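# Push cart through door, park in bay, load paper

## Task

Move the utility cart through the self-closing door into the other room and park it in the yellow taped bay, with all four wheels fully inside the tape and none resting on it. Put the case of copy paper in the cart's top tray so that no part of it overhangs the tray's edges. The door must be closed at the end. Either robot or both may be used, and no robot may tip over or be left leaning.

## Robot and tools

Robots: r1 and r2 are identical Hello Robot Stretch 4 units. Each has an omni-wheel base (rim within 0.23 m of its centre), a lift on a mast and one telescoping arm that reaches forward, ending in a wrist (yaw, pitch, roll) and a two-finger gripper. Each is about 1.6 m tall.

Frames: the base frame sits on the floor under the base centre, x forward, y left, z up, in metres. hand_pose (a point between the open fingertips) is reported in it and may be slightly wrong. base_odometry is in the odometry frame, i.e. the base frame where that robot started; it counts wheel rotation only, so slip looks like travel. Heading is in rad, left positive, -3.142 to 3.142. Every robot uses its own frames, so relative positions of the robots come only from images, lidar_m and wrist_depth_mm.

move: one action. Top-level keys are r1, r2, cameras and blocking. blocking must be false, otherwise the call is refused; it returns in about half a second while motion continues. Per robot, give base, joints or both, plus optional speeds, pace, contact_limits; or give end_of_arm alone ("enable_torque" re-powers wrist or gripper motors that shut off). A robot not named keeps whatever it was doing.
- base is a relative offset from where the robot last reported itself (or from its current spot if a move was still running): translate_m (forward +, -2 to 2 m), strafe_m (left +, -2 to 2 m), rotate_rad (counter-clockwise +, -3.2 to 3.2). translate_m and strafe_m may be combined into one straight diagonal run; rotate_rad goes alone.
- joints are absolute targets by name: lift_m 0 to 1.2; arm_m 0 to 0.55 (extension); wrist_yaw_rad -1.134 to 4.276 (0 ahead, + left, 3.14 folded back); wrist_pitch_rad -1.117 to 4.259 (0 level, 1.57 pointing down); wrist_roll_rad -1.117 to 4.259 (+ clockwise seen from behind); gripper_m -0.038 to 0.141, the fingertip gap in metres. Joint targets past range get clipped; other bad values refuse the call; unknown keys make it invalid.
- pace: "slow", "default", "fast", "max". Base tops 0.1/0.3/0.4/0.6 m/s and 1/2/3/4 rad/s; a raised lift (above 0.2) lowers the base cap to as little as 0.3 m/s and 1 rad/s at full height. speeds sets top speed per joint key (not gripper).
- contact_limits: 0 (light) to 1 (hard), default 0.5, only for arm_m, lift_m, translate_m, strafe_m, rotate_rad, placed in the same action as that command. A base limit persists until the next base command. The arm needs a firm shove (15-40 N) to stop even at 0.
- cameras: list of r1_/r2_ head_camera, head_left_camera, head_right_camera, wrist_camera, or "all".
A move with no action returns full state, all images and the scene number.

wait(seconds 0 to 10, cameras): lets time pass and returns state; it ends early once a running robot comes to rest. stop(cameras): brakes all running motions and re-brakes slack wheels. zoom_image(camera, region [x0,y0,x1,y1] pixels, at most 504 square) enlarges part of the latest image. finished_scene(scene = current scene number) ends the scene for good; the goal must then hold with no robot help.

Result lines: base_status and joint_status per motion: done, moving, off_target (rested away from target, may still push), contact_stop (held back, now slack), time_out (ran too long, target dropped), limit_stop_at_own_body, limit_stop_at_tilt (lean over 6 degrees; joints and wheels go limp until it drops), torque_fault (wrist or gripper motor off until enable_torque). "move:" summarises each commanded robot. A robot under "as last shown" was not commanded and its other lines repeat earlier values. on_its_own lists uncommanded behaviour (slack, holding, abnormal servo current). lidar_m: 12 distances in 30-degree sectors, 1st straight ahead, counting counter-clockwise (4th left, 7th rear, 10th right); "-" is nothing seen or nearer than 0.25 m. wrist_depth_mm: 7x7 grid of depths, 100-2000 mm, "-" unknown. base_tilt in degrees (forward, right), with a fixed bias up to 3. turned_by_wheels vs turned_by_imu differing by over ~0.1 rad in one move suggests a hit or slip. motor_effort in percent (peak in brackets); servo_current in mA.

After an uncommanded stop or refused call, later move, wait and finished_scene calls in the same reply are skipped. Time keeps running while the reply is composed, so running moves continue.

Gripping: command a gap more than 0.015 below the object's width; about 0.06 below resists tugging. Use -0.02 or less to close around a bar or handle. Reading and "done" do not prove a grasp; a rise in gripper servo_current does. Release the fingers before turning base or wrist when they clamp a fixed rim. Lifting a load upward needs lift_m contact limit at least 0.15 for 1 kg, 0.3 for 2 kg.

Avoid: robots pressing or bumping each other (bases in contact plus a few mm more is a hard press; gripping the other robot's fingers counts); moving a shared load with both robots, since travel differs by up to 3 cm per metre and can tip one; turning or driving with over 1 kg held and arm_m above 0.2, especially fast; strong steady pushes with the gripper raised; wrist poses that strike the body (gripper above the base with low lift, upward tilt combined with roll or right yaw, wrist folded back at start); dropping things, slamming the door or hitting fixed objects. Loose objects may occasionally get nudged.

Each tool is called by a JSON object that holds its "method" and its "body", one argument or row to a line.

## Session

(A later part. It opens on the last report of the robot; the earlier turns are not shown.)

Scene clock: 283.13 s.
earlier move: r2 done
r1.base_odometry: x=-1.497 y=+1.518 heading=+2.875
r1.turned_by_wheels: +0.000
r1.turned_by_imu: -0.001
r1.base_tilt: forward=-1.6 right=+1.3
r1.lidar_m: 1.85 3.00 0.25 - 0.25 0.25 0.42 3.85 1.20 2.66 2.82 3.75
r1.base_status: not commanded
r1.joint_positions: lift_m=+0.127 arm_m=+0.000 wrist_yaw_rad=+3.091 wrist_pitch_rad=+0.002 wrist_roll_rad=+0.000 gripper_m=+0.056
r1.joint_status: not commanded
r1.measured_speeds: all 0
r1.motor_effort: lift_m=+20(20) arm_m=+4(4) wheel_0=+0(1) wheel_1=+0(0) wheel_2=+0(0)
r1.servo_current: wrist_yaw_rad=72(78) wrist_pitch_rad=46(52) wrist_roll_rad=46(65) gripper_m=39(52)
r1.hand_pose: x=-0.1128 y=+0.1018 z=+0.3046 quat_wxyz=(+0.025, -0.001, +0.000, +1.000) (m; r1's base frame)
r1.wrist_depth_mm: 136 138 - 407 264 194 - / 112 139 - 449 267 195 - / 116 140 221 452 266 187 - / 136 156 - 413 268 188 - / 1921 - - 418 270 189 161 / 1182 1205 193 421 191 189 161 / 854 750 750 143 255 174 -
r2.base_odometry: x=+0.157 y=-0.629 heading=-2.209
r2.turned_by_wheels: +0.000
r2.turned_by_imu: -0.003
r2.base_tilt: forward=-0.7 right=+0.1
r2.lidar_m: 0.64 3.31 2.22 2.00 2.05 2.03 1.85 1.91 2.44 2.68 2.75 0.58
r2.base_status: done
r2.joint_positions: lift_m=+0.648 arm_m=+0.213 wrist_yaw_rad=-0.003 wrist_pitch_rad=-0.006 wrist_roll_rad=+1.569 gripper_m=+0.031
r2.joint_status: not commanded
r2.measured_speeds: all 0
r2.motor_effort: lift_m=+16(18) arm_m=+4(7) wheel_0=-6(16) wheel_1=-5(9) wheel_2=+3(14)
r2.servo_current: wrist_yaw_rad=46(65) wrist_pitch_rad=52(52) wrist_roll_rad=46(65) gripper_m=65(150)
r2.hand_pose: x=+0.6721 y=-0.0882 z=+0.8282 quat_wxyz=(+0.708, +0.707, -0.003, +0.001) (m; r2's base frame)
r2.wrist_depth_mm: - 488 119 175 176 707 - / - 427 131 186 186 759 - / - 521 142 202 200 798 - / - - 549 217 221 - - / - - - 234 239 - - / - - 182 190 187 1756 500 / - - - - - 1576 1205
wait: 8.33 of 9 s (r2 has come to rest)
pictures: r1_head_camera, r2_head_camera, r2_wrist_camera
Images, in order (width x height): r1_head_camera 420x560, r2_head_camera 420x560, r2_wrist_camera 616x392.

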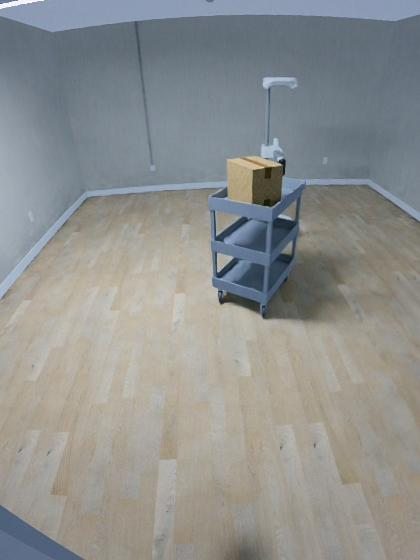

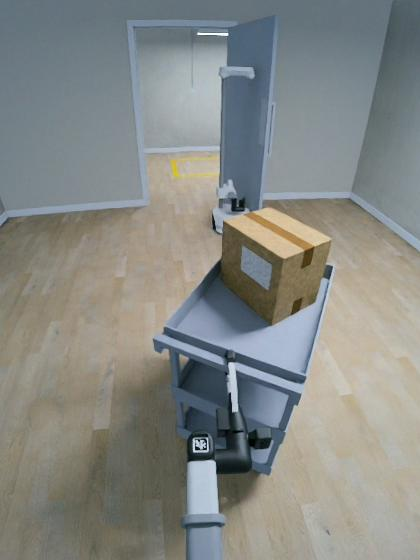

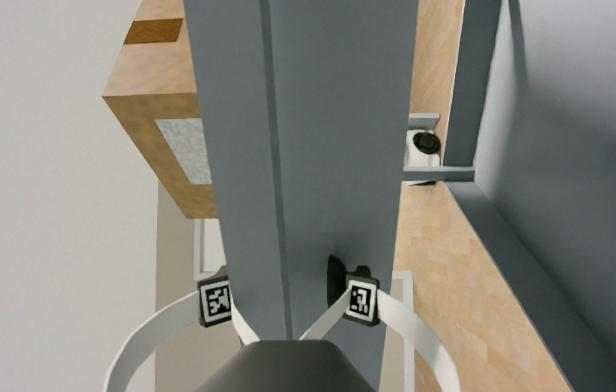

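{"method": "move", "body": {
  "blocking": false,
  "r2": {"joints":{"gripper_m":0.141},"base":{"translate_m":-0.02},"pace":"slow"}
}}

{"method": "wait", "body": {
  "seconds": 2
}}

{"method": "wait", "body": {
  "seconds": 2
}}

{"method": "move", "body": {
  "blocking": false,
  "r2": {"base":{"translate_m":-0.12},"joints":{"arm_m":0.1,"lift_m":0.628}}
}}

{"method": "wait", "body": {
  "seconds": 1.5
}}

{"method": "move", "body": {
  "blocking": false,
  "r2": {"base":{"rotate_rad":0.115},"joints":{"wrist_roll_rad":0}}
}}

{"method": "wait", "body": {
  "seconds": 1.2
}}

{"method": "move", "body": {
  "blocking": false,
  "r2": {"base":{"strafe_m":-0.22}}
}}

{"method": "wait", "body": {
  "seconds": 2
}}

{"method": "wait", "body": {
  "seconds": 0.5,
  "cameras": ["r1_head_camera","r2_head_camera","r2_wrist_camera"]
}}

Scene clock: 320.00 s.
move: r2 moving
r1: as last shown
r1.turned_by_imu: +0.000
r1.lidar_m: 1.85 3.00 0.25 - 0.25 0.25 0.44 3.86 1.21 2.63 2.85 3.75
r1.servo_current: wrist_yaw_rad=46(59) wrist_pitch_rad=39(46) wrist_roll_rad=52(65) gripper_m=39(46)
r1.wrist_depth_mm: 136 138 - 407 263 194 - / 112 139 - 445 265 195 - / 116 139 220 449 266 188 - / 136 156 - 415 267 189 - / - - - 415 268 190 161 / 1205 1205 194 418 191 189 161 / 854 759 768 143 255 174 -
r2.base_odometry: x=+0.164 y=-0.620 heading=-2.209
r2.turned_by_wheels: +0.000
r2.turned_by_imu: +0.000
r2.base_tilt: forward=-0.7 right=+0.1
r2.lidar_m: 0.66 3.32 2.21 2.03 2.07 2.01 1.84 1.89 2.39 2.69 2.72 0.60
r2.base_status: translate_m moving
r2.joint_positions: lift_m=+0.648 arm_m=+0.213 wrist_yaw_rad=-0.003 wrist_pitch_rad=-0.006 wrist_roll_rad=+1.569 gripper_m=+0.041
r2.joint_status: gripper_m moving
r2.measured_speeds: translate_m=-0.042 strafe_m=+0.000 rotate_rad=+0.000 lift_m=+0.000 arm_m=+0.000 wrist_yaw_rad=+0.000 wrist_pitch_rad=+0.000 wrist_roll_rad=+0.000
r2.motor_effort: lift_m=+16(16) arm_m=+3(4) wheel_0=-6(11) wheel_1=-6(8) wheel_2=+9(10)
r2.servo_current: wrist_yaw_rad=39(52) wrist_pitch_rad=46(52) wrist_roll_rad=46(52) gripper_m=59(85)
r2.hand_pose: x=+0.6721 y=-0.0882 z=+0.8282 quat_wxyz=(+0.708, +0.707, -0.003, +0.001) (m; r2's base frame)
r2.wrist_depth_mm: - 480 119 175 176 715 - / - 430 131 186 186 778 - / - 530 142 202 201 809 - / - - 559 219 222 - - / - - - 236 243 - - / - - 182 253 188 1708 484 / - - - - - 1808 1229
pictures: none

Scene clock: 322.00 s.
earlier move: r2 moving
r1.base_odometry: x=-1.497 y=+1.518 heading=+2.875
r1.turned_by_wheels: +0.000
r1.turned_by_imu: +0.000
r1.base_tilt: forward=-1.6 right=+1.3
r1.lidar_m: 1.87 2.98 0.25 - 0.25 0.25 0.43 3.87 1.22 2.63 2.84 3.72
r1.base_status: not commanded
r1.joint_positions: lift_m=+0.127 arm_m=+0.000 wrist_yaw_rad=+3.091 wrist_pitch_rad=+0.002 wrist_roll_rad=+0.000 gripper_m=+0.056
r1.joint_status: not commanded
r1.measured_speeds: all 0
r1.motor_effort: lift_m=+20(20) arm_m=+4(4) wheel_0=+0(1) wheel_1=+0(0) wheel_2=+0(0)
r1.servo_current: wrist_yaw_rad=59(72) wrist_pitch_rad=46(52) wrist_roll_rad=46(65) gripper_m=39(46)
r1.hand_pose: x=-0.1128 y=+0.1018 z=+0.3046 quat_wxyz=(+0.025, -0.001, +0.000, +1.000) (m; r1's base frame)
r1.wrist_depth_mm: 136 138 - 410 263 195 - / 112 139 - 445 266 195 - / 116 139 220 452 267 188 - / 136 156 - 415 267 189 - / 1983 - - 418 270 189 161 / 1160 1205 193 424 191 190 161 / 854 750 750 143 255 174 -
r2.base_odometry: x=+0.169 y=-0.614 heading=-2.209
r2.turned_by_wheels: +0.000
r2.turned_by_imu: +0.001
r2.base_tilt: forward=-0.7 right=+0.1
r2.lidar_m: 0.66 3.27 2.22 2.01 2.06 2.02 1.84 1.88 2.40 2.67 2.74 0.58
r2.base_status: done
r2.joint_positions: lift_m=+0.648 arm_m=+0.213 wrist_yaw_rad=-0.003 wrist_pitch_rad=-0.003 wrist_roll_rad=+1.569 gripper_m=+0.100
r2.joint_status: gripper_m moving
r2.measured_speeds: translate_m=+0.000 strafe_m=+0.000 rotate_rad=+0.000 lift_m=+0.000 arm_m=+0.000 wrist_yaw_rad=+0.000 wrist_pitch_rad=+0.002 wrist_roll_rad=+0.000
r2.motor_effort: lift_m=+16(16) arm_m=+3(4) wheel_0=-4(11) wheel_1=-4(8) wheel_2=+6(10)
r2.servo_current: wrist_yaw_rad=52(59) wrist_pitch_rad=39(52) wrist_roll_rad=52(59) gripper_m=78(91)
r2.hand_pose: x=+0.6721 y=-0.0882 z=+0.8272 quat_wxyz=(+0.708, +0.707, -0.002, +0.000) (m; r2's base frame)
r2.wrist_depth_mm: - 466 122 177 179 715 - / - 427 135 190 193 778 - / - 508 145 206 212 - - / - - 160 224 - - - / - - 176 245 248 - - / - - 186 259 191 544 484 / - - - - - 1708 439
wait: 2.00 s; no rest
pictures: none

Scene clock: 324.00 s.
earlier move: r2 moving
r1.base_odometry: x=-1.497 y=+1.518 heading=+2.875
r1.turned_by_wheels: +0.000
r1.turned_by_imu: +0.000
r1.base_tilt: forward=-1.6 right=+1.3
r1.lidar_m: 1.87 2.98 0.25 - 0.25 0.25 0.44 3.86 1.20 2.63 2.84 3.70
r1.base_status: not commanded
r1.joint_positions: lift_m=+0.127 arm_m=+0.000 wrist_yaw_rad=+3.091 wrist_pitch_rad=+0.002 wrist_roll_rad=+0.000 gripper_m=+0.056
r1.joint_status: not commanded
r1.measured_speeds: all 0
r1.motor_effort: lift_m=+20(20) arm_m=+4(4) wheel_0=+0(1) wheel_1=+0(0) wheel_2=+0(0)
r1.servo_current: wrist_yaw_rad=39(78) wrist_pitch_rad=39(52) wrist_roll_rad=46(78) gripper_m=39(52)
r1.hand_pose: x=-0.1128 y=+0.1018 z=+0.3046 quat_wxyz=(+0.025, -0.001, +0.000, +1.000) (m; r1's base frame)
r1.wrist_depth_mm: 136 138 - 404 264 194 - / 112 139 - 445 266 196 - / 116 139 221 449 267 187 - / 136 157 - 413 268 189 - / 1921 - - 415 270 190 161 / 1205 1205 194 418 191 190 161 / 854 759 750 143 255 174 -
r2.base_odometry: x=+0.169 y=-0.614 heading=-2.209
r2.turned_by_wheels: +0.000
r2.turned_by_imu: +0.000
r2.base_tilt: forward=-0.7 right=+0.1
r2.lidar_m: 0.65 3.28 2.22 2.03 2.07 2.02 1.84 1.89 2.38 2.67 2.74 0.59
r2.base_status: done
r2.joint_positions: lift_m=+0.648 arm_m=+0.213 wrist_yaw_rad=-0.003 wrist_pitch_rad=-0.002 wrist_roll_rad=+1.569 gripper_m=+0.141
r2.joint_status: gripper_m moving
r2.measured_speeds: all 0
r2.motor_effort: lift_m=+16(16) arm_m=+3(4) wheel_0=-3(11) wheel_1=-4(8) wheel_2=+6(10)
r2.servo_current: wrist_yaw_rad=46(59) wrist_pitch_rad=39(52) wrist_roll_rad=39(65) gripper_m=52(91)
r2.hand_pose: x=+0.6721 y=-0.0882 z=+0.8269 quat_wxyz=(+0.708, +0.707, -0.002, +0.000) (m; r2's base frame)
r2.wrist_depth_mm: - 449 124 177 182 715 - / - 421 153 190 798 750 - / - 508 142 205 842 - - / - - 156 224 - - - / - - 175 245 - 1983 - / - - 182 258 258 504 488 / - - - - - 1756 439
wait: 2.00 s; no rest
pictures: none

Scene clock: 324.50 s.
earlier move: r2 done
move: r2 moving
r1: as last shown
r1.base_tilt: forward=-1.6 right=+1.2
r1.lidar_m: 1.88 2.99 0.25 - 0.25 0.25 0.42 3.88 1.22 2.63 2.83 3.74
r1.servo_current: wrist_yaw_rad=52(65) wrist_pitch_rad=39(46) wrist_roll_rad=46(52) gripper_m=33(46)
r1.wrist_depth_mm: 136 138 - 404 264 194 - / 112 139 - 445 265 195 - / 116 139 221 455 267 189 - / 137 157 - 415 268 189 - / 1983 - - 413 270 190 161 / 1182 1205 193 421 191 190 161 / 854 750 768 143 255 174 -
r2.base_odometry: x=+0.188 y=-0.588 heading=-2.209
r2.turned_by_wheels: +0.000
r2.turned_by_imu: +0.000
r2.base_tilt: forward=-0.7 right=+0.1
r2.lidar_m: 0.62 3.30 2.21 2.01 2.06 1.96 1.80 1.85 2.38 2.68 2.73 0.62
r2.base_status: translate_m moving
r2.joint_positions: lift_m=+0.628 arm_m=+0.162 wrist_yaw_rad=-0.003 wrist_pitch_rad=-0.001 wrist_roll_rad=+1.569 gripper_m=+0.141
r2.joint_status: lift_m moving; arm_m moving; the others done
r2.measured_speeds: translate_m=-0.122 strafe_m=+0.000 rotate_rad=+0.006 lift_m=-0.009 arm_m=-0.195 wrist_yaw_rad=+0.000 wrist_pitch_rad=+0.000 wrist_roll_rad=+0.000
r2.motor_effort: lift_m=+16(16) arm_m=-7(11) wheel_0=-5(9) wheel_1=-7(8) wheel_2=+12(13)
r2.servo_current: wrist_yaw_rad=52(52) wrist_pitch_rad=39(46) wrist_roll_rad=39(65) gripper_m=52(52)
r2.hand_pose: x=+0.6216 y=-0.0881 z=+0.8069 quat_wxyz=(+0.708, +0.707, -0.001, +0.000) (m; r2's base frame)
r2.wrist_depth_mm: - 564 193 235 - - - / - 496 196 252 - - - / - 564 216 273 - - - / - - 236 296 - - - / - - 264 327 - - - / - - 265 349 - 512 375 / - - - - - 480 410
pictures: none

Scene clock: 325.67 s.
earlier move: r2 done
r1.base_odometry: x=-1.497 y=+1.518 heading=+2.875
r1.turned_by_wheels: +0.000
r1.turned_by_imu: +0.000
r1.base_tilt: forward=-1.6 right=+1.3
r1.lidar_m: 1.86 2.99 0.25 - 0.25 0.25 0.44 3.87 1.20 2.65 2.82 3.74
r1.base_status: not commanded
r1.joint_positions: lift_m=+0.127 arm_m=+0.000 wrist_yaw_rad=+3.091 wrist_pitch_rad=+0.002 wrist_roll_rad=+0.000 gripper_m=+0.056
r1.joint_status: not commanded
r1.measured_speeds: all 0
r1.motor_effort: lift_m=+20(20) arm_m=+4(4) wheel_0=+0(1) wheel_1=+0(0) wheel_2=+0(0)
r1.servo_current: wrist_yaw_rad=39(78) wrist_pitch_rad=46(52) wrist_roll_rad=46(65) gripper_m=39(46)
r1.hand_pose: x=-0.1128 y=+0.1018 z=+0.3046 quat_wxyz=(+0.025, -0.001, +0.000, +1.000) (m; r1's base frame)
r1.wrist_depth_mm: 136 138 - 407 263 194 - / 112 139 - 445 266 195 - / 116 139 220 452 267 187 - / 136 157 - 418 266 189 - / 1921 - - 421 270 190 161 / 1182 1205 194 424 191 189 161 / 842 750 759 143 254 174 -
r2.base_odometry: x=+0.240 y=-0.517 heading=-2.209
r2.turned_by_wheels: +0.000
r2.turned_by_imu: +0.000
r2.base_tilt: forward=-0.7 right=+0.1
r2.lidar_m: 0.70 3.27 2.21 2.01 2.07 1.87 1.73 1.75 2.26 2.70 2.73 0.70
r2.base_status: done
r2.joint_positions: lift_m=+0.628 arm_m=+0.100 wrist_yaw_rad=-0.003 wrist_pitch_rad=-0.001 wrist_roll_rad=+1.569 gripper_m=+0.141
r2.joint_status: all done
r2.measured_speeds: all 0
r2.motor_effort: lift_m=+14(17) arm_m=-6(13) wheel_0=-3(9) wheel_1=-4(9) wheel_2=+4(13)
r2.servo_current: wrist_yaw_rad=52(59) wrist_pitch_rad=39(46) wrist_roll_rad=46(65) gripper_m=52(59)
r2.hand_pose: x=+0.5592 y=-0.0881 z=+0.8068 quat_wxyz=(+0.708, +0.707, -0.001, +0.000) (m; r2's base frame)
r2.wrist_depth_mm: - - - 574 - 569 - / - - 654 392 917 387 392 / - - 640 424 - - 418 / - - 809 459 - 455 462 / - - - 496 - 492 504 / - - 452 530 199 530 1060 / - - - - - 1618 1118
wait: 1.17 of 1.5 s (r2 has come to rest)
pictures: none

Scene clock: 326.17 s.
move: r2 moving
r1: as last shown
r1.lidar_m: 1.83 2.98 0.25 - 0.25 0.25 0.45 3.84 1.23 2.65 2.82 3.72
r1.servo_current: wrist_yaw_rad=52(65) wrist_pitch_rad=39(46) wrist_roll_rad=33(59) gripper_m=46(46)
r1.wrist_depth_mm: 136 138 - 407 263 194 - / 112 138 - 449 266 196 - / 116 139 220 449 267 188 - / 136 157 - 418 270 189 - / 1983 - - 415 270 189 161 / 1205 1182 194 418 191 189 161 / 854 750 759 143 255 173 -
r2.base_odometry: x=+0.240 y=-0.517 heading=-2.095
r2.turned_by_wheels: +0.114
r2.turned_by_imu: +0.111
r2.base_tilt: forward=-0.7 right=+0.0
r2.lidar_m: 0.75 2.91 2.11 2.03 2.13 1.79 1.73 1.79 2.50 2.68 2.82 0.69
r2.base_status: rotate_rad moving
r2.joint_positions: lift_m=+0.628 arm_m=+0.100 wrist_yaw_rad=-0.002 wrist_pitch_rad=-0.001 wrist_roll_rad=+0.981 gripper_m=+0.141
r2.joint_status: wrist_roll_rad moving
r2.measured_speeds: translate_m=+0.000 strafe_m=+0.000 rotate_rad=+0.003 lift_m=+0.000 arm_m=+0.000 wrist_yaw_rad=+0.000 wrist_pitch_rad=+0.000 wrist_roll_rad=-1.820
r2.motor_effort: lift_m=+14(14) arm_m=-7(7) wheel_0=-1(10) wheel_1=-3(9) wheel_2=-4(10)
r2.servo_current: wrist_yaw_rad=46(65) wrist_pitch_rad=39(46) wrist_roll_rad=46(98) gripper_m=52(52)
r2.hand_pose: x=+0.5593 y=-0.0881 z=+0.8068 quat_wxyz=(+0.882, +0.471, -0.001, -0.001) (m; r2's base frame)
r2.wrist_depth_mm: - - - 615 353 343 1921 / - - - 707 394 - 345 / - - - 452 1042 1042 - / - - - 492 - - - / - - - 580 - - 439 / - - - - 199 480 477 / - - - - 1618 603 -
pictures: none

Scene clock: 327.17 s.
earlier move: r2 done
r1.base_odometry: x=-1.497 y=+1.518 heading=+2.875
r1.turned_by_wheels: +0.000
r1.turned_by_imu: +0.000
r1.base_tilt: forward=-1.6 right=+1.3
r1.lidar_m: 1.88 3.01 0.25 - 0.25 0.25 0.44 3.88 1.21 2.65 2.85 3.74
r1.base_status: not commanded
r1.joint_positions: lift_m=+0.127 arm_m=+0.000 wrist_yaw_rad=+3.091 wrist_pitch_rad=+0.002 wrist_roll_rad=+0.000 gripper_m=+0.056
r1.joint_status: not commanded
r1.measured_speeds: all 0
r1.motor_effort: lift_m=+20(20) arm_m=+4(4) wheel_0=+0(1) wheel_1=+0(0) wheel_2=+0(0)
r1.servo_current: wrist_yaw_rad=65(65) wrist_pitch_rad=46(52) wrist_roll_rad=39(59) gripper_m=39(46)
r1.hand_pose: x=-0.1128 y=+0.1018 z=+0.3046 quat_wxyz=(+0.025, -0.001, +0.000, +1.000) (m; r1's base frame)
r1.wrist_depth_mm: 136 138 - 407 263 193 - / 112 139 - 445 265 196 - / 116 139 220 452 267 189 - / 136 156 - 415 267 188 - / - - - 418 270 190 161 / 1205 1205 194 418 190 190 161 / 854 759 750 143 255 174 -
r2.base_odometry: x=+0.240 y=-0.517 heading=-2.095
r2.turned_by_wheels: +0.000
r2.turned_by_imu: +0.000
r2.base_tilt: forward=-0.7 right=+0.1
r2.lidar_m: 0.73 2.89 2.03 2.01 2.15 1.82 1.71 1.81 2.48 2.67 2.82 0.69
r2.base_status: done
r2.joint_positions: lift_m=+0.628 arm_m=+0.100 wrist_yaw_rad=-0.002 wrist_pitch_rad=-0.001 wrist_roll_rad=+0.002 gripper_m=+0.141
r2.joint_status: all done
r2.measured_speeds: all 0
r2.motor_effort: lift_m=+14(14) arm_m=-7(7) wheel_0=-2(10) wheel_1=-2(9) wheel_2=-6(10)
r2.servo_current: wrist_yaw_rad=46(65) wrist_pitch_rad=46(46) wrist_roll_rad=59(98) gripper_m=52(59)
r2.hand_pose: x=+0.5593 y=-0.0881 z=+0.8068 quat_wxyz=(+1.000, +0.001, -0.001, -0.001) (m; r2's base frame)
r2.wrist_depth_mm: - - - - - - - / - - - - - 615 668 / - - - - 820 615 676 / - - - 525 439 375 314 / - - - - - 397 366 / - - - 603 198 189 - / 1808 1708 1808 - - - -
wait: 1.00 of 1.2 s (r2 has come to rest)
pictures: none

Scene clock: 327.67 s.
move: r2 moving
r1: as last shown
r1.base_tilt: forward=-1.6 right=+1.2
r1.lidar_m: 1.87 2.95 0.25 - 0.25 0.25 0.44 3.87 1.22 2.65 2.85 3.76
r1.servo_current: wrist_yaw_rad=39(59) wrist_pitch_rad=46(46) wrist_roll_rad=33(59) gripper_m=39(52)
r1.wrist_depth_mm: 136 138 - 404 262 194 - / 112 139 - 449 266 195 - / 116 139 220 449 266 189 - / 137 156 - 415 267 189 - / 1921 - - 418 268 189 161 / 1255 1205 194 421 191 189 161 / 842 750 759 143 255 174 -
r2.base_odometry: x=+0.209 y=-0.499 heading=-2.095
r2.turned_by_wheels: +0.000
r2.turned_by_imu: +0.000
r2.base_tilt: forward=-0.7 right=+0.1
r2.lidar_m: 0.73 2.92 2.14 2.06 2.18 1.79 1.73 1.83 2.51 2.65 2.79 0.70
r2.base_status: strafe_m moving
r2.joint_positions: lift_m=+0.628 arm_m=+0.100 wrist_yaw_rad=-0.002 wrist_pitch_rad=-0.001 wrist_roll_rad=+0.002 gripper_m=+0.141
r2.joint_status: not commanded
r2.measured_speeds: translate_m=-0.001 strafe_m=-0.140 rotate_rad=+0.005 lift_m=+0.000 arm_m=+0.000 wrist_yaw_rad=+0.000 wrist_pitch_rad=+0.000 wrist_roll_rad=+0.000
r2.motor_effort: lift_m=+14(14) arm_m=-7(7) wheel_0=+11(13) wheel_1=-11(12) wheel_2=-1(4)
r2.servo_current: wrist_yaw_rad=46(52) wrist_pitch_rad=46(46) wrist_roll_rad=52(65) gripper_m=59(59)
r2.hand_pose: x=+0.5593 y=-0.0881 z=+0.8068 quat_wxyz=(+1.000, +0.001, -0.001, -0.001) (m; r2's base frame)
r2.wrist_depth_mm: - - - - - - - / - - - - 866 615 - / - - - - 768 615 - / - - - 508 415 355 291 / - - - - 1060 373 338 / - - 597 - 198 187 347 / 1863 1708 1863 - - - -
pictures: none

Scene clock: 329.20 s.
earlier move: r2 done
r1.base_odometry: x=-1.497 y=+1.518 heading=+2.875
r1.turned_by_wheels: +0.000
r1.turned_by_imu: +0.000
r1.base_tilt: forward=-1.6 right=+1.3
r1.lidar_m: 1.85 2.96 0.25 - 0.25 0.25 0.43 3.86 1.21 2.67 2.85 3.74
r1.base_status: not commanded
r1.joint_positions: lift_m=+0.127 arm_m=+0.000 wrist_yaw_rad=+3.091 wrist_pitch_rad=+0.002 wrist_roll_rad=+0.000 gripper_m=+0.056
r1.joint_status: not commanded
r1.measured_speeds: all 0
r1.motor_effort: lift_m=+20(20) arm_m=+4(4) wheel_0=+0(1) wheel_1=+0(0) wheel_2=+0(0)
r1.servo_current: wrist_yaw_rad=39(85) wrist_pitch_rad=52(52) wrist_roll_rad=59(65) gripper_m=46(52)
r1.hand_pose: x=-0.1128 y=+0.1018 z=+0.3046 quat_wxyz=(+0.025, -0.001, +0.000, +1.000) (m; r1's base frame)
r1.wrist_depth_mm: 136 138 - 404 264 194 - / 112 139 - 442 265 196 - / 116 139 221 449 266 189 - / 136 156 - 415 270 189 - / 1983 - - 413 270 189 161 / 1205 1205 193 424 191 189 162 / 842 750 759 143 255 174 -
r2.base_odometry: x=+0.050 y=-0.407 heading=-2.095
r2.turned_by_wheels: +0.000
r2.turned_by_imu: +0.000
r2.base_tilt: forward=-0.6 right=+0.1
r2.lidar_m: 0.62 0.91 2.37 2.23 2.36 1.81 1.72 1.82 2.47 2.48 2.59 0.76
r2.base_status: done
r2.joint_positions: lift_m=+0.628 arm_m=+0.100 wrist_yaw_rad=-0.002 wrist_pitch_rad=-0.001 wrist_roll_rad=+0.002 gripper_m=+0.141
r2.joint_status: not commanded
r2.measured_speeds: all 0
r2.motor_effort: lift_m=+14(15) arm_m=-7(7) wheel_0=+2(14) wheel_1=-2(12) wheel_2=+0(4)
r2.servo_current: wrist_yaw_rad=46(52) wrist_pitch_rad=33(46) wrist_roll_rad=46(65) gripper_m=52(59)
r2.hand_pose: x=+0.5593 y=-0.0881 z=+0.8068 quat_wxyz=(+1.000, +0.001, -0.001, -0.001) (m; r2's base frame)
r2.wrist_depth_mm: - - - - - - - / - - - 831 627 - - / - - - 768 634 - - / - 525 439 329 389 691 - / - - - 397 357 - - / - - - 1042 211 204 - / 1756 1756 - - - 831 1756
wait: 1.53 of 2 s (r2 has come to rest)
pictures: none

Scene clock: 329.70 s.
r1.base_odometry: x=-1.497 y=+1.518 heading=+2.875
r1.turned_by_wheels: +0.000
r1.turned_by_imu: +0.000
r1.base_tilt: forward=-1.6 right=+1.3
r1.lidar_m: 1.85 2.96 0.25 - 0.25 0.25 0.43 3.87 1.22 2.63 2.85 3.73
r1.base_status: not commanded
r1.joint_positions: lift_m=+0.127 arm_m=+0.000 wrist_yaw_rad=+3.091 wrist_pitch_rad=+0.002 wrist_roll_rad=+0.000 gripper_m=+0.056
r1.joint_status: not commanded
r1.measured_speeds: all 0
r1.motor_effort: lift_m=+20(20) arm_m=+4(4) wheel_0=+0(1) wheel_1=+0(0) wheel_2=+0(0)
r1.servo_current: wrist_yaw_rad=52(85) wrist_pitch_rad=39(52) wrist_roll_rad=33(65) gripper_m=46(52)
r1.hand_pose: x=-0.1128 y=+0.1018 z=+0.3046 quat_wxyz=(+0.025, -0.001, +0.000, +1.000) (m; r1's base frame)
r1.wrist_depth_mm: 136 138 - 407 262 194 - / 112 139 - 449 265 195 - / 116 139 221 452 266 188 - / 136 156 - 413 270 189 - / 1983 - - 418 270 189 161 / 1160 1205 194 421 190 189 162 / 842 759 759 143 255 174 -
r2.base_odometry: x=+0.050 y=-0.407 heading=-2.095
r2.turned_by_wheels: +0.000
r2.turned_by_imu: +0.000
r2.base_tilt: forward=-0.7 right=+0.1
r2.lidar_m: 0.62 0.89 2.38 2.23 2.40 1.79 1.72 1.81 2.49 2.48 2.58 0.79
r2.base_status: done
r2.joint_positions: lift_m=+0.628 arm_m=+0.100 wrist_yaw_rad=-0.002 wrist_pitch_rad=-0.001 wrist_roll_rad=+0.002 gripper_m=+0.141
r2.joint_status: not commanded
r2.measured_speeds: all 0
r2.motor_effort: lift_m=+14(15) arm_m=-6(7) wheel_0=+2(14) wheel_1=-2(12) wheel_2=+0(4)
r2.servo_current: wrist_yaw_rad=52(52) wrist_pitch_rad=46(46) wrist_roll_rad=46(65) gripper_m=52(59)
r2.hand_pose: x=+0.5593 y=-0.0881 z=+0.8068 quat_wxyz=(+1.000, +0.001, -0.001, -0.001) (m; r2's base frame)
r2.wrist_depth_mm: - - - - - - - / - - - 820 627 - - / - - - 759 634 - - / - 530 442 330 389 683 - / - - - 394 357 - - / - - - 1078 212 203 - / 1808 1708 - - - 820 1708
wait: 0.50 s; at rest by 0.27 s
pictures: r1_head_camera, r2_head_camera, r2_wrist_camera
Images, in order (width x height): r1_head_camera 420x560, r2_head_camera 420x560, r2_wrist_camera 616x392.

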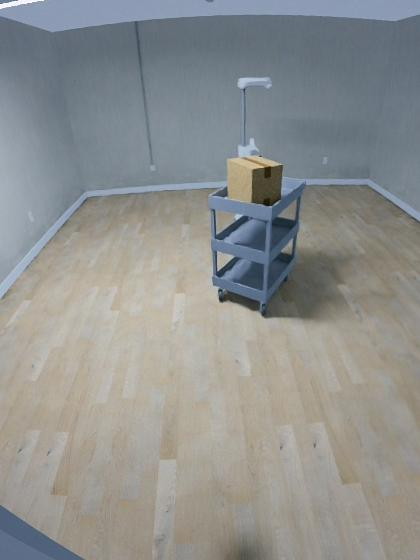

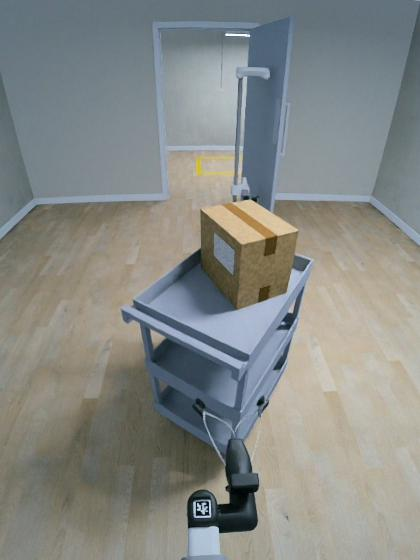

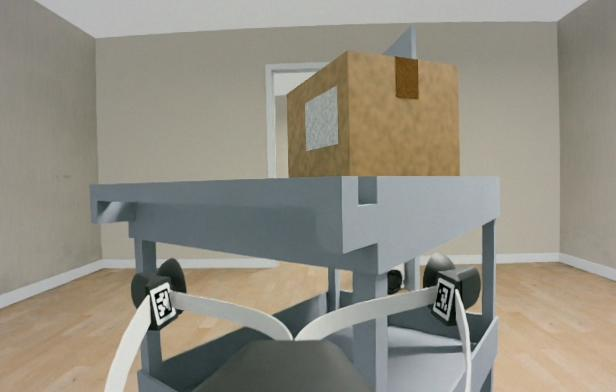

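{"method": "move", "body": {
  "blocking": false,
  "r2": {"base":{"strafe_m":0.06},"joints":{"lift_m":0.645}}
}}

{"method": "wait", "body": {
  "seconds": 1
}}

{"method": "move", "body": {
  "blocking": false,
  "r2": {"base":{"translate_m":0.42},"pace":"slow"}
}}

{"method": "wait", "body": {
  "seconds": 5,
  "cameras": ["r1_head_camera","r2_head_camera","r2_wrist_camera"]
}}

Scene clock: 339.63 s.
move: r2 moving
r1: as last shown
r1.lidar_m: 1.87 3.00 0.25 - 0.25 0.25 0.44 3.85 1.20 2.65 2.83 3.74
r1.servo_current: wrist_yaw_rad=46(59) wrist_pitch_rad=52(52) wrist_roll_rad=46(59) gripper_m=46(46)
r1.wrist_depth_mm: 136 138 - 404 264 194 - / 112 139 - 445 266 195 - / 116 139 221 452 266 189 - / 136 157 - 418 268 189 - / - - - 418 268 190 161 / 1205 1205 193 418 191 189 161 / 854 768 759 143 255 175 -
r2.base_odometry: x=+0.081 y=-0.425 heading=-2.095
r2.turned_by_wheels: +0.000
r2.turned_by_imu: +0.000
r2.base_tilt: forward=-0.7 right=+0.0
r2.lidar_m: 0.65 3.15 2.32 2.19 2.33 1.81 1.71 1.80 2.51 2.50 2.63 0.73
r2.base_status: strafe_m moving
r2.joint_positions: lift_m=+0.645 arm_m=+0.100 wrist_yaw_rad=-0.002 wrist_pitch_rad=-0.001 wrist_roll_rad=+0.002 gripper_m=+0.141
r2.joint_status: lift_m moving
r2.measured_speeds: translate_m=+0.001 strafe_m=+0.130 rotate_rad=-0.005 lift_m=+0.001 arm_m=+0.000 wrist_yaw_rad=+0.000 wrist_pitch_rad=+0.000 wrist_roll_rad=+0.000
r2.motor_effort: lift_m=+20(24) arm_m=-7(7) wheel_0=-7(10) wheel_1=+8(11) wheel_2=+1(1)
r2.servo_current: wrist_yaw_rad=46(59) wrist_pitch_rad=39(46) wrist_roll_rad=52(52) gripper_m=59(59)
r2.hand_pose: x=+0.5593 y=-0.0881 z=+0.8233 quat_wxyz=(+1.000, +0.001, -0.001, -0.001) (m; r2's base frame)
r2.wrist_depth_mm: - - - - - - - / - - - - 621 - - / - - - 842 621 - - / - - 508 353 384 668 - / - - 504 407 307 676 - / - - - - 211 204 - / 1921 1756 - - - - 1756
pictures: none

Scene clock: 340.33 s.
earlier move: r2 done
r1.base_odometry: x=-1.497 y=+1.518 heading=+2.875
r1.turned_by_wheels: +0.000
r1.turned_by_imu: +0.000
r1.base_tilt: forward=-1.6 right=+1.3
r1.lidar_m: 1.87 3.00 0.25 - 0.25 0.25 0.43 3.84 1.21 2.65 2.83 3.74
r1.base_status: not commanded
r1.joint_positions: lift_m=+0.127 arm_m=+0.000 wrist_yaw_rad=+3.091 wrist_pitch_rad=+0.002 wrist_roll_rad=+0.000 gripper_m=+0.056
r1.joint_status: not commanded
r1.measured_speeds: all 0
r1.motor_effort: lift_m=+20(20) arm_m=+4(4) wheel_0=+0(1) wheel_1=+0(0) wheel_2=+0(0)
r1.servo_current: wrist_yaw_rad=78(78) wrist_pitch_rad=46(52) wrist_roll_rad=46(65) gripper_m=33(52)
r1.hand_pose: x=-0.1128 y=+0.1018 z=+0.3046 quat_wxyz=(+0.025, -0.001, +0.000, +1.000) (m; r1's base frame)
r1.wrist_depth_mm: 136 138 - 407 264 194 - / 112 139 - 445 265 195 - / 116 139 220 449 267 188 - / 137 156 - 415 266 189 - / 1983 - - 415 268 190 161 / 1182 1182 193 421 191 189 160 / 842 750 759 143 255 174 -
r2.base_odometry: x=+0.102 y=-0.437 heading=-2.095
r2.turned_by_wheels: +0.000
r2.turned_by_imu: +0.000
r2.base_tilt: forward=-0.7 right=+0.1
r2.lidar_m: 0.63 3.12 2.27 2.17 2.32 1.79 1.73 1.81 2.50 2.54 2.66 0.67
r2.base_status: done
r2.joint_positions: lift_m=+0.645 arm_m=+0.100 wrist_yaw_rad=-0.002 wrist_pitch_rad=-0.001 wrist_roll_rad=+0.002 gripper_m=+0.141
r2.joint_status: all done
r2.measured_speeds: all 0
r2.motor_effort: lift_m=+21(24) arm_m=-7(7) wheel_0=-2(10) wheel_1=+1(11) wheel_2=+0(2)
r2.servo_current: wrist_yaw_rad=52(59) wrist_pitch_rad=39(46) wrist_roll_rad=46(52) gripper_m=59(59)
r2.hand_pose: x=+0.5593 y=-0.0881 z=+0.8233 quat_wxyz=(+1.000, +0.001, -0.001, -0.001) (m; r2's base frame)
r2.wrist_depth_mm: - - - - - - - / - - - - 615 - - / - - - - 621 676 - / - - 525 370 312 603 - / - - 544 436 297 404 - / - - - - 211 204 - / 1808 1708 615 - - - 1756
wait: 0.70 of 1 s (r2 has come to rest)
pictures: none

Scene clock: 340.83 s.
move: r2 moving
r1: as last shown
r1.lidar_m: 1.85 2.99 0.25 - 0.25 0.25 0.45 3.83 1.22 2.66 2.83 3.73
r1.motor_effort: lift_m=+20(20) arm_m=+4(4) wheel_0=+0(0) wheel_1=+0(0) wheel_2=+0(0)
r1.servo_current: wrist_yaw_rad=46(59) wrist_pitch_rad=39(52) wrist_roll_rad=39(59) gripper_m=39(46)
r1.wrist_depth_mm: 136 138 - 410 263 193 - / 112 139 - 449 265 195 - / 116 139 220 452 267 188 - / 137 156 - 415 268 189 - / 1983 - - 415 268 190 161 / 1182 1205 195 421 191 190 161 / 842 768 768 143 254 174 -
r2.base_odometry: x=+0.096 y=-0.448 heading=-2.095
r2.turned_by_wheels: +0.000
r2.turned_by_imu: +0.000
r2.base_tilt: forward=-0.7 right=+0.1
r2.lidar_m: 0.62 3.14 2.30 2.19 2.29 1.82 1.73 1.84 2.51 2.52 2.64 0.67
r2.base_status: translate_m moving
r2.joint_positions: lift_m=+0.645 arm_m=+0.100 wrist_yaw_rad=-0.002 wrist_pitch_rad=-0.001 wrist_roll_rad=+0.002 gripper_m=+0.141
r2.joint_status: not commanded
r2.measured_speeds: translate_m=+0.048 strafe_m=+0.000 rotate_rad=+0.000 lift_m=+0.000 arm_m=+0.000 wrist_yaw_rad=+0.000 wrist_pitch_rad=+0.000 wrist_roll_rad=+0.000
r2.motor_effort: lift_m=+21(21) arm_m=-6(7) wheel_0=+6(9) wheel_1=+5(6) wheel_2=-8(9)
r2.servo_current: wrist_yaw_rad=52(59) wrist_pitch_rad=39(39) wrist_roll_rad=39(52) gripper_m=52(52)
r2.hand_pose: x=+0.5593 y=-0.0881 z=+0.8233 quat_wxyz=(+1.000, +0.001, -0.001, -0.001) (m; r2's base frame)
r2.wrist_depth_mm: - - - - - - - / - - - - 609 654 - / - - - - 609 654 - / - - 508 359 306 484 - / - - 530 427 287 427 - / - - - - 211 204 - / 1863 1756 609 - 342 - 1756
pictures: none

Scene clock: 345.83 s.
earlier move: r2 done
r1.base_odometry: x=-1.497 y=+1.518 heading=+2.875
r1.turned_by_wheels: +0.000
r1.turned_by_imu: +0.000
r1.base_tilt: forward=-1.6 right=+1.3
r1.lidar_m: 1.60 3.00 0.25 - 0.25 0.25 0.42 3.87 1.22 2.64 2.85 1.85
r1.base_status: not commanded
r1.joint_positions: lift_m=+0.127 arm_m=+0.000 wrist_yaw_rad=+3.091 wrist_pitch_rad=+0.002 wrist_roll_rad=+0.000 gripper_m=+0.056
r1.joint_status: not commanded
r1.measured_speeds: all 0
r1.motor_effort: lift_m=+20(20) arm_m=+4(4) wheel_0=+0(1) wheel_1=+0(0) wheel_2=+0(0)
r1.servo_current: wrist_yaw_rad=65(72) wrist_pitch_rad=39(52) wrist_roll_rad=65(65) gripper_m=39(52)
r1.hand_pose: x=-0.1128 y=+0.1018 z=+0.3046 quat_wxyz=(+0.025, -0.001, +0.000, +1.000) (m; r1's base frame)
r1.wrist_depth_mm: 136 138 - 407 263 194 - / 112 139 - 449 266 196 - / 116 140 221 452 266 189 - / 137 156 - 415 268 189 - / 1983 - - 418 270 190 161 / 1229 1205 193 421 191 189 161 / 854 741 750 143 255 174 -
r2.base_odometry: x=-0.108 y=-0.801 heading=-2.095
r2.turned_by_wheels: +0.000
r2.turned_by_imu: +0.001
r2.base_tilt: forward=-0.7 right=+0.0
r2.lidar_m: 0.54 0.77 2.29 2.15 2.26 2.26 2.14 2.25 2.65 2.55 2.65 0.58
r2.base_status: done
r2.joint_positions: lift_m=+0.645 arm_m=+0.100 wrist_yaw_rad=+0.000 wrist_pitch_rad=-0.001 wrist_roll_rad=+0.002 gripper_m=+0.141
r2.joint_status: not commanded
r2.measured_speeds: all 0
r2.motor_effort: lift_m=+21(21) arm_m=+4(7) wheel_0=+4(13) wheel_1=+3(8) wheel_2=-6(14)
r2.servo_current: wrist_yaw_rad=39(65) wrist_pitch_rad=39(46) wrist_roll_rad=52(65) gripper_m=52(59)
r2.hand_pose: x=+0.5593 y=-0.0874 z=+0.8232 quat_wxyz=(+1.000, +0.001, -0.001, +0.000) (m; r2's base frame)
r2.wrist_depth_mm: - - - - 477 - - / - - - - 466 492 - / - - - 732 469 500 - / - 564 - 585 462 366 - / - 379 188 158 216 315 - / - 216 183 158 198 - - / 1808 1808 1863 - - - 1756
wait: 5.00 s; at rest by 4.97 s
pictures: r1_head_camera, r2_head_camera, r2_wrist_camera
Images, in order (width x height): r1_head_camera 420x560, r2_head_camera 420x560, r2_wrist_camera 616x392.

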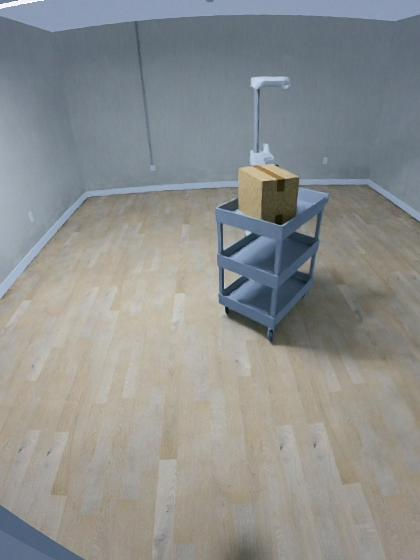

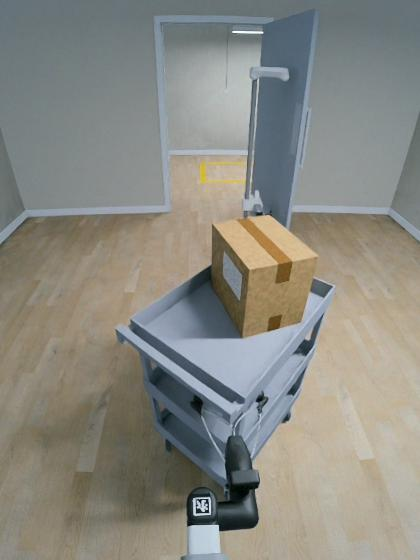

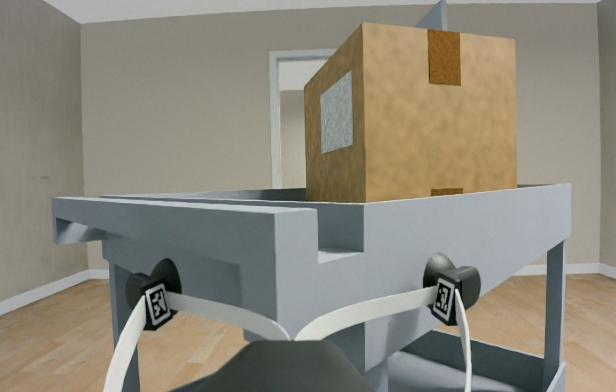

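{"method": "zoom_image", "body": {
  "camera": "r1_head_camera",
  "region": [190, 130, 350, 360]
}}

{"method": "zoom_image", "body": {
  "camera": "r2_head_camera",
  "region": [100, 200, 350, 440]
}}

Scaled by 2.191 from the camera's 420x560 image, which has a finer 600x800 frame.

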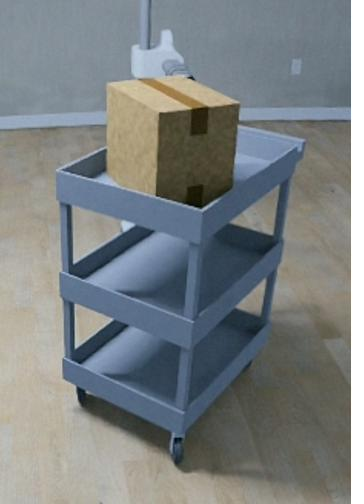

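Scaled by 2.016 from the camera's 420x560 image, which has a finer 1200x1600 frame.

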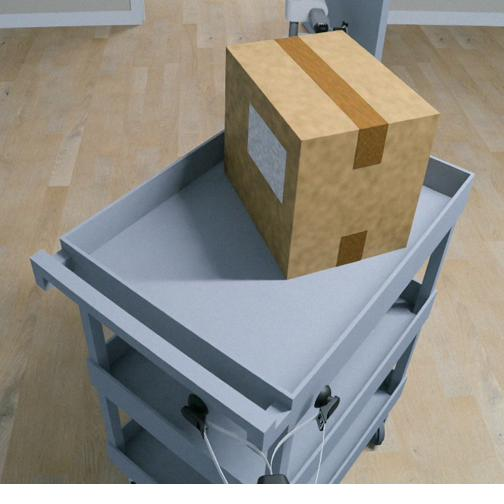

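{"method": "move", "body": {
  "blocking": false,
  "r2": {"base":{"translate_m":-0.15},"joints":{"gripper_m":-0.02}}
}}

{"method": "wait", "body": {
  "seconds": 1.5
}}

{"method": "move", "body": {
  "blocking": false,
  "r2": {"base":{"strafe_m":0.47}}
}}

{"method": "wait", "body": {
  "seconds": 3
}}

{"method": "wait", "body": {
  "seconds": 0.4,
  "cameras": ["r2_head_camera","r2_wrist_camera"]
}}

Scene clock: 394.77 s.
move: r2 moving
r1: as last shown
r1.lidar_m: 1.60 3.01 0.25 - 0.25 0.25 0.43 3.88 1.22 2.64 2.83 1.86
r1.servo_current: wrist_yaw_rad=46(65) wrist_pitch_rad=46(52) wrist_roll_rad=52(59) gripper_m=39(46)
r1.wrist_depth_mm: 136 138 - 407 263 194 - / 112 139 - 445 266 195 - / 116 139 220 452 267 188 - / 136 156 - 413 268 189 - / 1863 - - 418 268 189 161 / 1205 1205 195 418 191 190 161 / 842 759 750 143 255 174 -
r2.base_odometry: x=-0.093 y=-0.774 heading=-2.096
r2.turned_by_wheels: +0.000
r2.turned_by_imu: +0.000
r2.base_tilt: forward=-0.7 right=+0.0
r2.lidar_m: 0.57 0.81 2.29 2.18 2.27 2.20 2.12 2.19 2.65 2.55 2.67 0.63
r2.base_status: translate_m moving
r2.joint_positions: lift_m=+0.645 arm_m=+0.100 wrist_yaw_rad=+0.000 wrist_pitch_rad=-0.001 wrist_roll_rad=+0.002 gripper_m=+0.129
r2.joint_status: gripper_m moving
r2.measured_speeds: translate_m=-0.121 strafe_m=-0.001 rotate_rad=-0.005 lift_m=+0.000 arm_m=+0.000 wrist_yaw_rad=+0.000 wrist_pitch_rad=+0.000 wrist_roll_rad=+0.000
r2.motor_effort: lift_m=+21(21) arm_m=+4(4) wheel_0=-6(9) wheel_1=-8(8) wheel_2=+13(13)
r2.servo_current: wrist_yaw_rad=46(52) wrist_pitch_rad=39(46) wrist_roll_rad=52(52) gripper_m=98(98)
r2.hand_pose: x=+0.5593 y=-0.0874 z=+0.8232 quat_wxyz=(+1.000, +0.001, -0.001, +0.000) (m; r2's base frame)
r2.wrist_depth_mm: - - - - - - - / - - - - 488 521 - / - - - 750 492 521 - / - 504 - 609 484 424 - / - 508 245 189 237 368 - / - 535 200 182 195 - - / 1808 1756 1863 - - - 1661
pictures: none

Scene clock: 396.27 s.
earlier move: r2 moving
r1.base_odometry: x=-1.497 y=+1.518 heading=+2.875
r1.turned_by_wheels: +0.000
r1.turned_by_imu: +0.000
r1.base_tilt: forward=-1.6 right=+1.3
r1.lidar_m: 1.59 2.99 0.25 - 0.25 0.25 0.43 3.88 1.19 2.65 2.83 1.86
r1.base_status: not commanded
r1.joint_positions: lift_m=+0.127 arm_m=+0.000 wrist_yaw_rad=+3.091 wrist_pitch_rad=+0.002 wrist_roll_rad=+0.000 gripper_m=+0.056
r1.joint_status: not commanded
r1.measured_speeds: all 0
r1.motor_effort: lift_m=+20(20) arm_m=+4(4) wheel_0=+0(1) wheel_1=+0(0) wheel_2=+0(0)
r1.servo_current: wrist_yaw_rad=39(65) wrist_pitch_rad=46(52) wrist_roll_rad=33(72) gripper_m=46(52)
r1.hand_pose: x=-0.1128 y=+0.1018 z=+0.3046 quat_wxyz=(+0.025, -0.001, +0.000, +1.000) (m; r1's base frame)
r1.wrist_depth_mm: 136 138 - 407 264 194 - / 112 139 - 449 267 196 - / 116 139 220 452 268 189 - / 137 156 - 415 266 189 - / 1983 - - 418 270 190 161 / 1182 1160 194 418 191 190 161 / 854 750 750 143 255 174 -
r2.base_odometry: x=-0.033 y=-0.671 heading=-2.096
r2.turned_by_wheels: +0.000
r2.turned_by_imu: +0.000
r2.base_tilt: forward=-0.6 right=+0.1
r2.lidar_m: 0.62 1.00 2.28 2.16 2.29 2.09 2.00 2.08 2.61 2.55 2.64 0.81
r2.base_status: done
r2.joint_positions: lift_m=+0.645 arm_m=+0.100 wrist_yaw_rad=+0.000 wrist_pitch_rad=-0.001 wrist_roll_rad=+0.002 gripper_m=-0.014
r2.joint_status: gripper_m moving
r2.measured_speeds: all 0
r2.motor_effort: lift_m=+21(21) arm_m=+4(4) wheel_0=-2(10) wheel_1=-3(9) wheel_2=+3(13)
r2.servo_current: wrist_yaw_rad=33(52) wrist_pitch_rad=33(52) wrist_roll_rad=39(59) gripper_m=137(150)
r2.hand_pose: x=+0.5593 y=-0.0874 z=+0.8232 quat_wxyz=(+1.000, +0.001, -0.001, +0.000) (m; r2's base frame)
r2.wrist_depth_mm: - - - - - - - / - - - - 627 - - / - - - 854 621 - - / - - 430 362 455 609 - / - - 559 312 410 - - / - - 186 192 179 - - / 1808 1756 - - - - 1708
wait: 1.50 s; no rest
pictures: none

Scene clock: 396.77 s.
earlier move: r2 done
move: r2 moving
r1: as last shown
r1.lidar_m: 1.56 2.96 0.25 - 0.25 0.25 0.43 3.87 1.21 2.65 2.84 1.82
r1.motor_effort: lift_m=+20(20) arm_m=+4(4) wheel_0=-1(1) wheel_1=+0(0) wheel_2=+0(0)
r1.servo_current: wrist_yaw_rad=46(72) wrist_pitch_rad=39(46) wrist_roll_rad=52(59) gripper_m=46(46)
r1.wrist_depth_mm: 136 138 - 407 264 193 - / 112 139 - 445 266 195 - / 116 139 220 449 267 188 - / 137 157 - 415 268 189 - / 1921 - - 415 270 189 161 / 1205 1205 193 421 191 190 161 / 866 750 759 143 255 174 -
r2.base_odometry: x=-0.002 y=-0.689 heading=-2.095
r2.turned_by_wheels: +0.000
r2.turned_by_imu: +0.000
r2.base_tilt: forward=-0.7 right=+0.1
r2.lidar_m: 0.64 3.08 2.25 2.13 2.23 2.07 1.99 2.10 2.69 2.57 2.69 0.76
r2.base_status: strafe_m moving
r2.joint_positions: lift_m=+0.645 arm_m=+0.100 wrist_yaw_rad=+0.000 wrist_pitch_rad=-0.001 wrist_roll_rad=+0.002 gripper_m=-0.019
r2.joint_status: all done
r2.measured_speeds: translate_m=+0.000 strafe_m=+0.141 rotate_rad=-0.001 lift_m=+0.000 arm_m=+0.000 wrist_yaw_rad=+0.000 wrist_pitch_rad=+0.000 wrist_roll_rad=+0.000
r2.motor_effort: lift_m=+21(21) arm_m=+4(4) wheel_0=-10(13) wheel_1=+11(11) wheel_2=+0(2)
r2.servo_current: wrist_yaw_rad=46(65) wrist_pitch_rad=39(39) wrist_roll_rad=46(52) gripper_m=98(156)
r2.hand_pose: x=+0.5593 y=-0.0874 z=+0.8232 quat_wxyz=(+1.000, +0.001, -0.001, +0.000) (m; r2's base frame)
r2.wrist_depth_mm: - - - - - - - / - - - - 621 - - / - - - - 621 661 - / - - 521 343 427 647 - / - - 603 310 368 - - / - - 186 201 181 - - / 1863 1708 - - - - 1661
pictures: none

Scene clock: 399.17 s.
earlier move: r2 done
r1.base_odometry: x=-1.497 y=+1.518 heading=+2.875
r1.turned_by_wheels: +0.000
r1.turned_by_imu: +0.000
r1.base_tilt: forward=-1.6 right=+1.3
r1.lidar_m: 1.58 2.98 0.25 - 0.25 0.25 0.43 3.85 1.21 2.65 2.85 1.83
r1.base_status: not commanded
r1.joint_positions: lift_m=+0.127 arm_m=+0.000 wrist_yaw_rad=+3.091 wrist_pitch_rad=+0.002 wrist_roll_rad=+0.000 gripper_m=+0.056
r1.joint_status: not commanded
r1.measured_speeds: all 0
r1.motor_effort: lift_m=+20(20) arm_m=+4(4) wheel_0=+0(1) wheel_1=+0(0) wheel_2=+0(0)
r1.servo_current: wrist_yaw_rad=46(72) wrist_pitch_rad=46(46) wrist_roll_rad=65(65) gripper_m=46(46)
r1.hand_pose: x=-0.1128 y=+0.1018 z=+0.3046 quat_wxyz=(+0.025, -0.001, +0.000, +1.000) (m; r1's base frame)
r1.wrist_depth_mm: 136 138 - 407 263 194 - / 112 139 - 449 265 195 - / 116 139 221 449 266 189 - / 136 157 - 413 268 189 - / 1983 - - 418 270 190 160 / 1205 1182 193 421 191 190 161 / 854 741 759 143 256 174 -
r2.base_odometry: x=+0.373 y=-0.906 heading=-2.095
r2.turned_by_wheels: +0.000
r2.turned_by_imu: +0.000
r2.base_tilt: forward=-0.7 right=+0.0
r2.lidar_m: 0.96 2.48 1.82 1.67 1.78 2.08 2.00 2.10 2.88 2.99 3.12 0.83
r2.base_status: done
r2.joint_positions: lift_m=+0.645 arm_m=+0.100 wrist_yaw_rad=+0.000 wrist_pitch_rad=-0.001 wrist_roll_rad=+0.002 gripper_m=-0.019
r2.joint_status: all done
r2.measured_speeds: all 0
r2.motor_effort: lift_m=+21(21) arm_m=+4(4) wheel_0=-2(14) wheel_1=+3(12) wheel_2=+0(2)
r2.servo_current: wrist_yaw_rad=46(65) wrist_pitch_rad=39(46) wrist_roll_rad=46(59) gripper_m=85(156)
r2.hand_pose: x=+0.5593 y=-0.0874 z=+0.8232 quat_wxyz=(+1.000, +0.001, -0.001, +0.000) (m; r2's base frame)
r2.wrist_depth_mm: - - - - - - - / - - - - - - 778 / - - - - - - 723 / - - - - - 554 480 / - - - - - - - / - - 187 201 180 - - / 1863 1808 - - - - -
wait: 2.40 of 3 s (r2 has come to rest)
pictures: none

Scene clock: 399.57 s.
r1.base_odometry: x=-1.497 y=+1.518 heading=+2.875
r1.turned_by_wheels: +0.000
r1.turned_by_imu: +0.000
r1.base_tilt: forward=-1.6 right=+1.3
r1.lidar_m: 1.60 3.01 0.25 - 0.25 0.25 0.44 3.87 1.22 2.65 2.84 1.87
r1.base_status: not commanded
r1.joint_positions: lift_m=+0.127 arm_m=+0.000 wrist_yaw_rad=+3.091 wrist_pitch_rad=+0.002 wrist_roll_rad=+0.000 gripper_m=+0.056
r1.joint_status: not commanded
r1.measured_speeds: all 0
r1.motor_effort: lift_m=+20(20) arm_m=+4(4) wheel_0=+0(1) wheel_1=+0(0) wheel_2=+0(0)
r1.servo_current: wrist_yaw_rad=65(72) wrist_pitch_rad=39(46) wrist_roll_rad=59(65) gripper_m=39(46)
r1.hand_pose: x=-0.1128 y=+0.1018 z=+0.3046 quat_wxyz=(+0.025, -0.001, +0.000, +1.000) (m; r1's base frame)
r1.wrist_depth_mm: 136 138 - 404 263 193 - / 112 139 - 449 265 195 - / 116 139 221 449 266 188 - / 136 157 - 415 268 189 - / 1983 - - 421 268 190 161 / 1205 1205 194 421 191 189 162 / 842 750 750 143 255 174 -
r2.base_odometry: x=+0.373 y=-0.906 heading=-2.095
r2.turned_by_wheels: +0.000
r2.turned_by_imu: +0.000
r2.base_tilt: forward=-0.7 right=+0.1
r2.lidar_m: 0.92 2.47 1.82 1.70 1.78 2.09 2.00 2.06 2.87 3.00 3.15 0.80
r2.base_status: done
r2.joint_positions: lift_m=+0.645 arm_m=+0.100 wrist_yaw_rad=+0.000 wrist_pitch_rad=-0.001 wrist_roll_rad=+0.002 gripper_m=-0.019
r2.joint_status: all done
r2.measured_speeds: all 0
r2.motor_effort: lift_m=+21(21) arm_m=+4(4) wheel_0=-2(14) wheel_1=+3(12) wheel_2=+0(2)
r2.servo_current: wrist_yaw_rad=46(65) wrist_pitch_rad=33(46) wrist_roll_rad=26(59) gripper_m=91(156)
r2.hand_pose: x=+0.5593 y=-0.0874 z=+0.8232 quat_wxyz=(+1.000, +0.001, -0.001, +0.000) (m; r2's base frame)
r2.wrist_depth_mm: - - - - - - - / - - - - - - 768 / - - - - - - 715 / - - - - - 564 492 / - - - - - - - / - - 187 202 181 - - / 1863 1756 - - - - -
wait: 0.40 s; at rest by 0.27 s
pictures: r2_head_camera, r2_wrist_camera
Images, in order (width x height): r2_head_camera 420x560, r2_wrist_camera 616x392.

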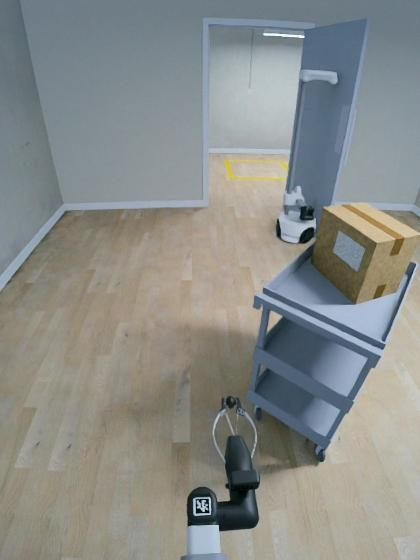

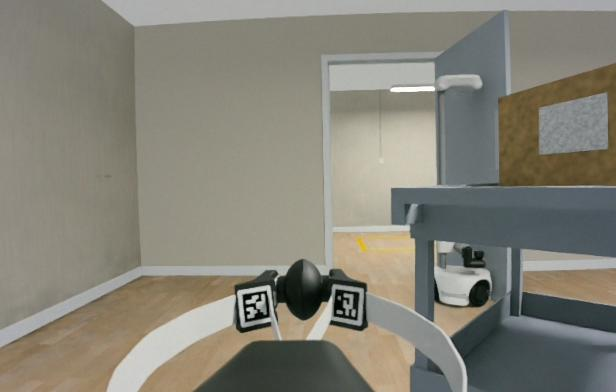

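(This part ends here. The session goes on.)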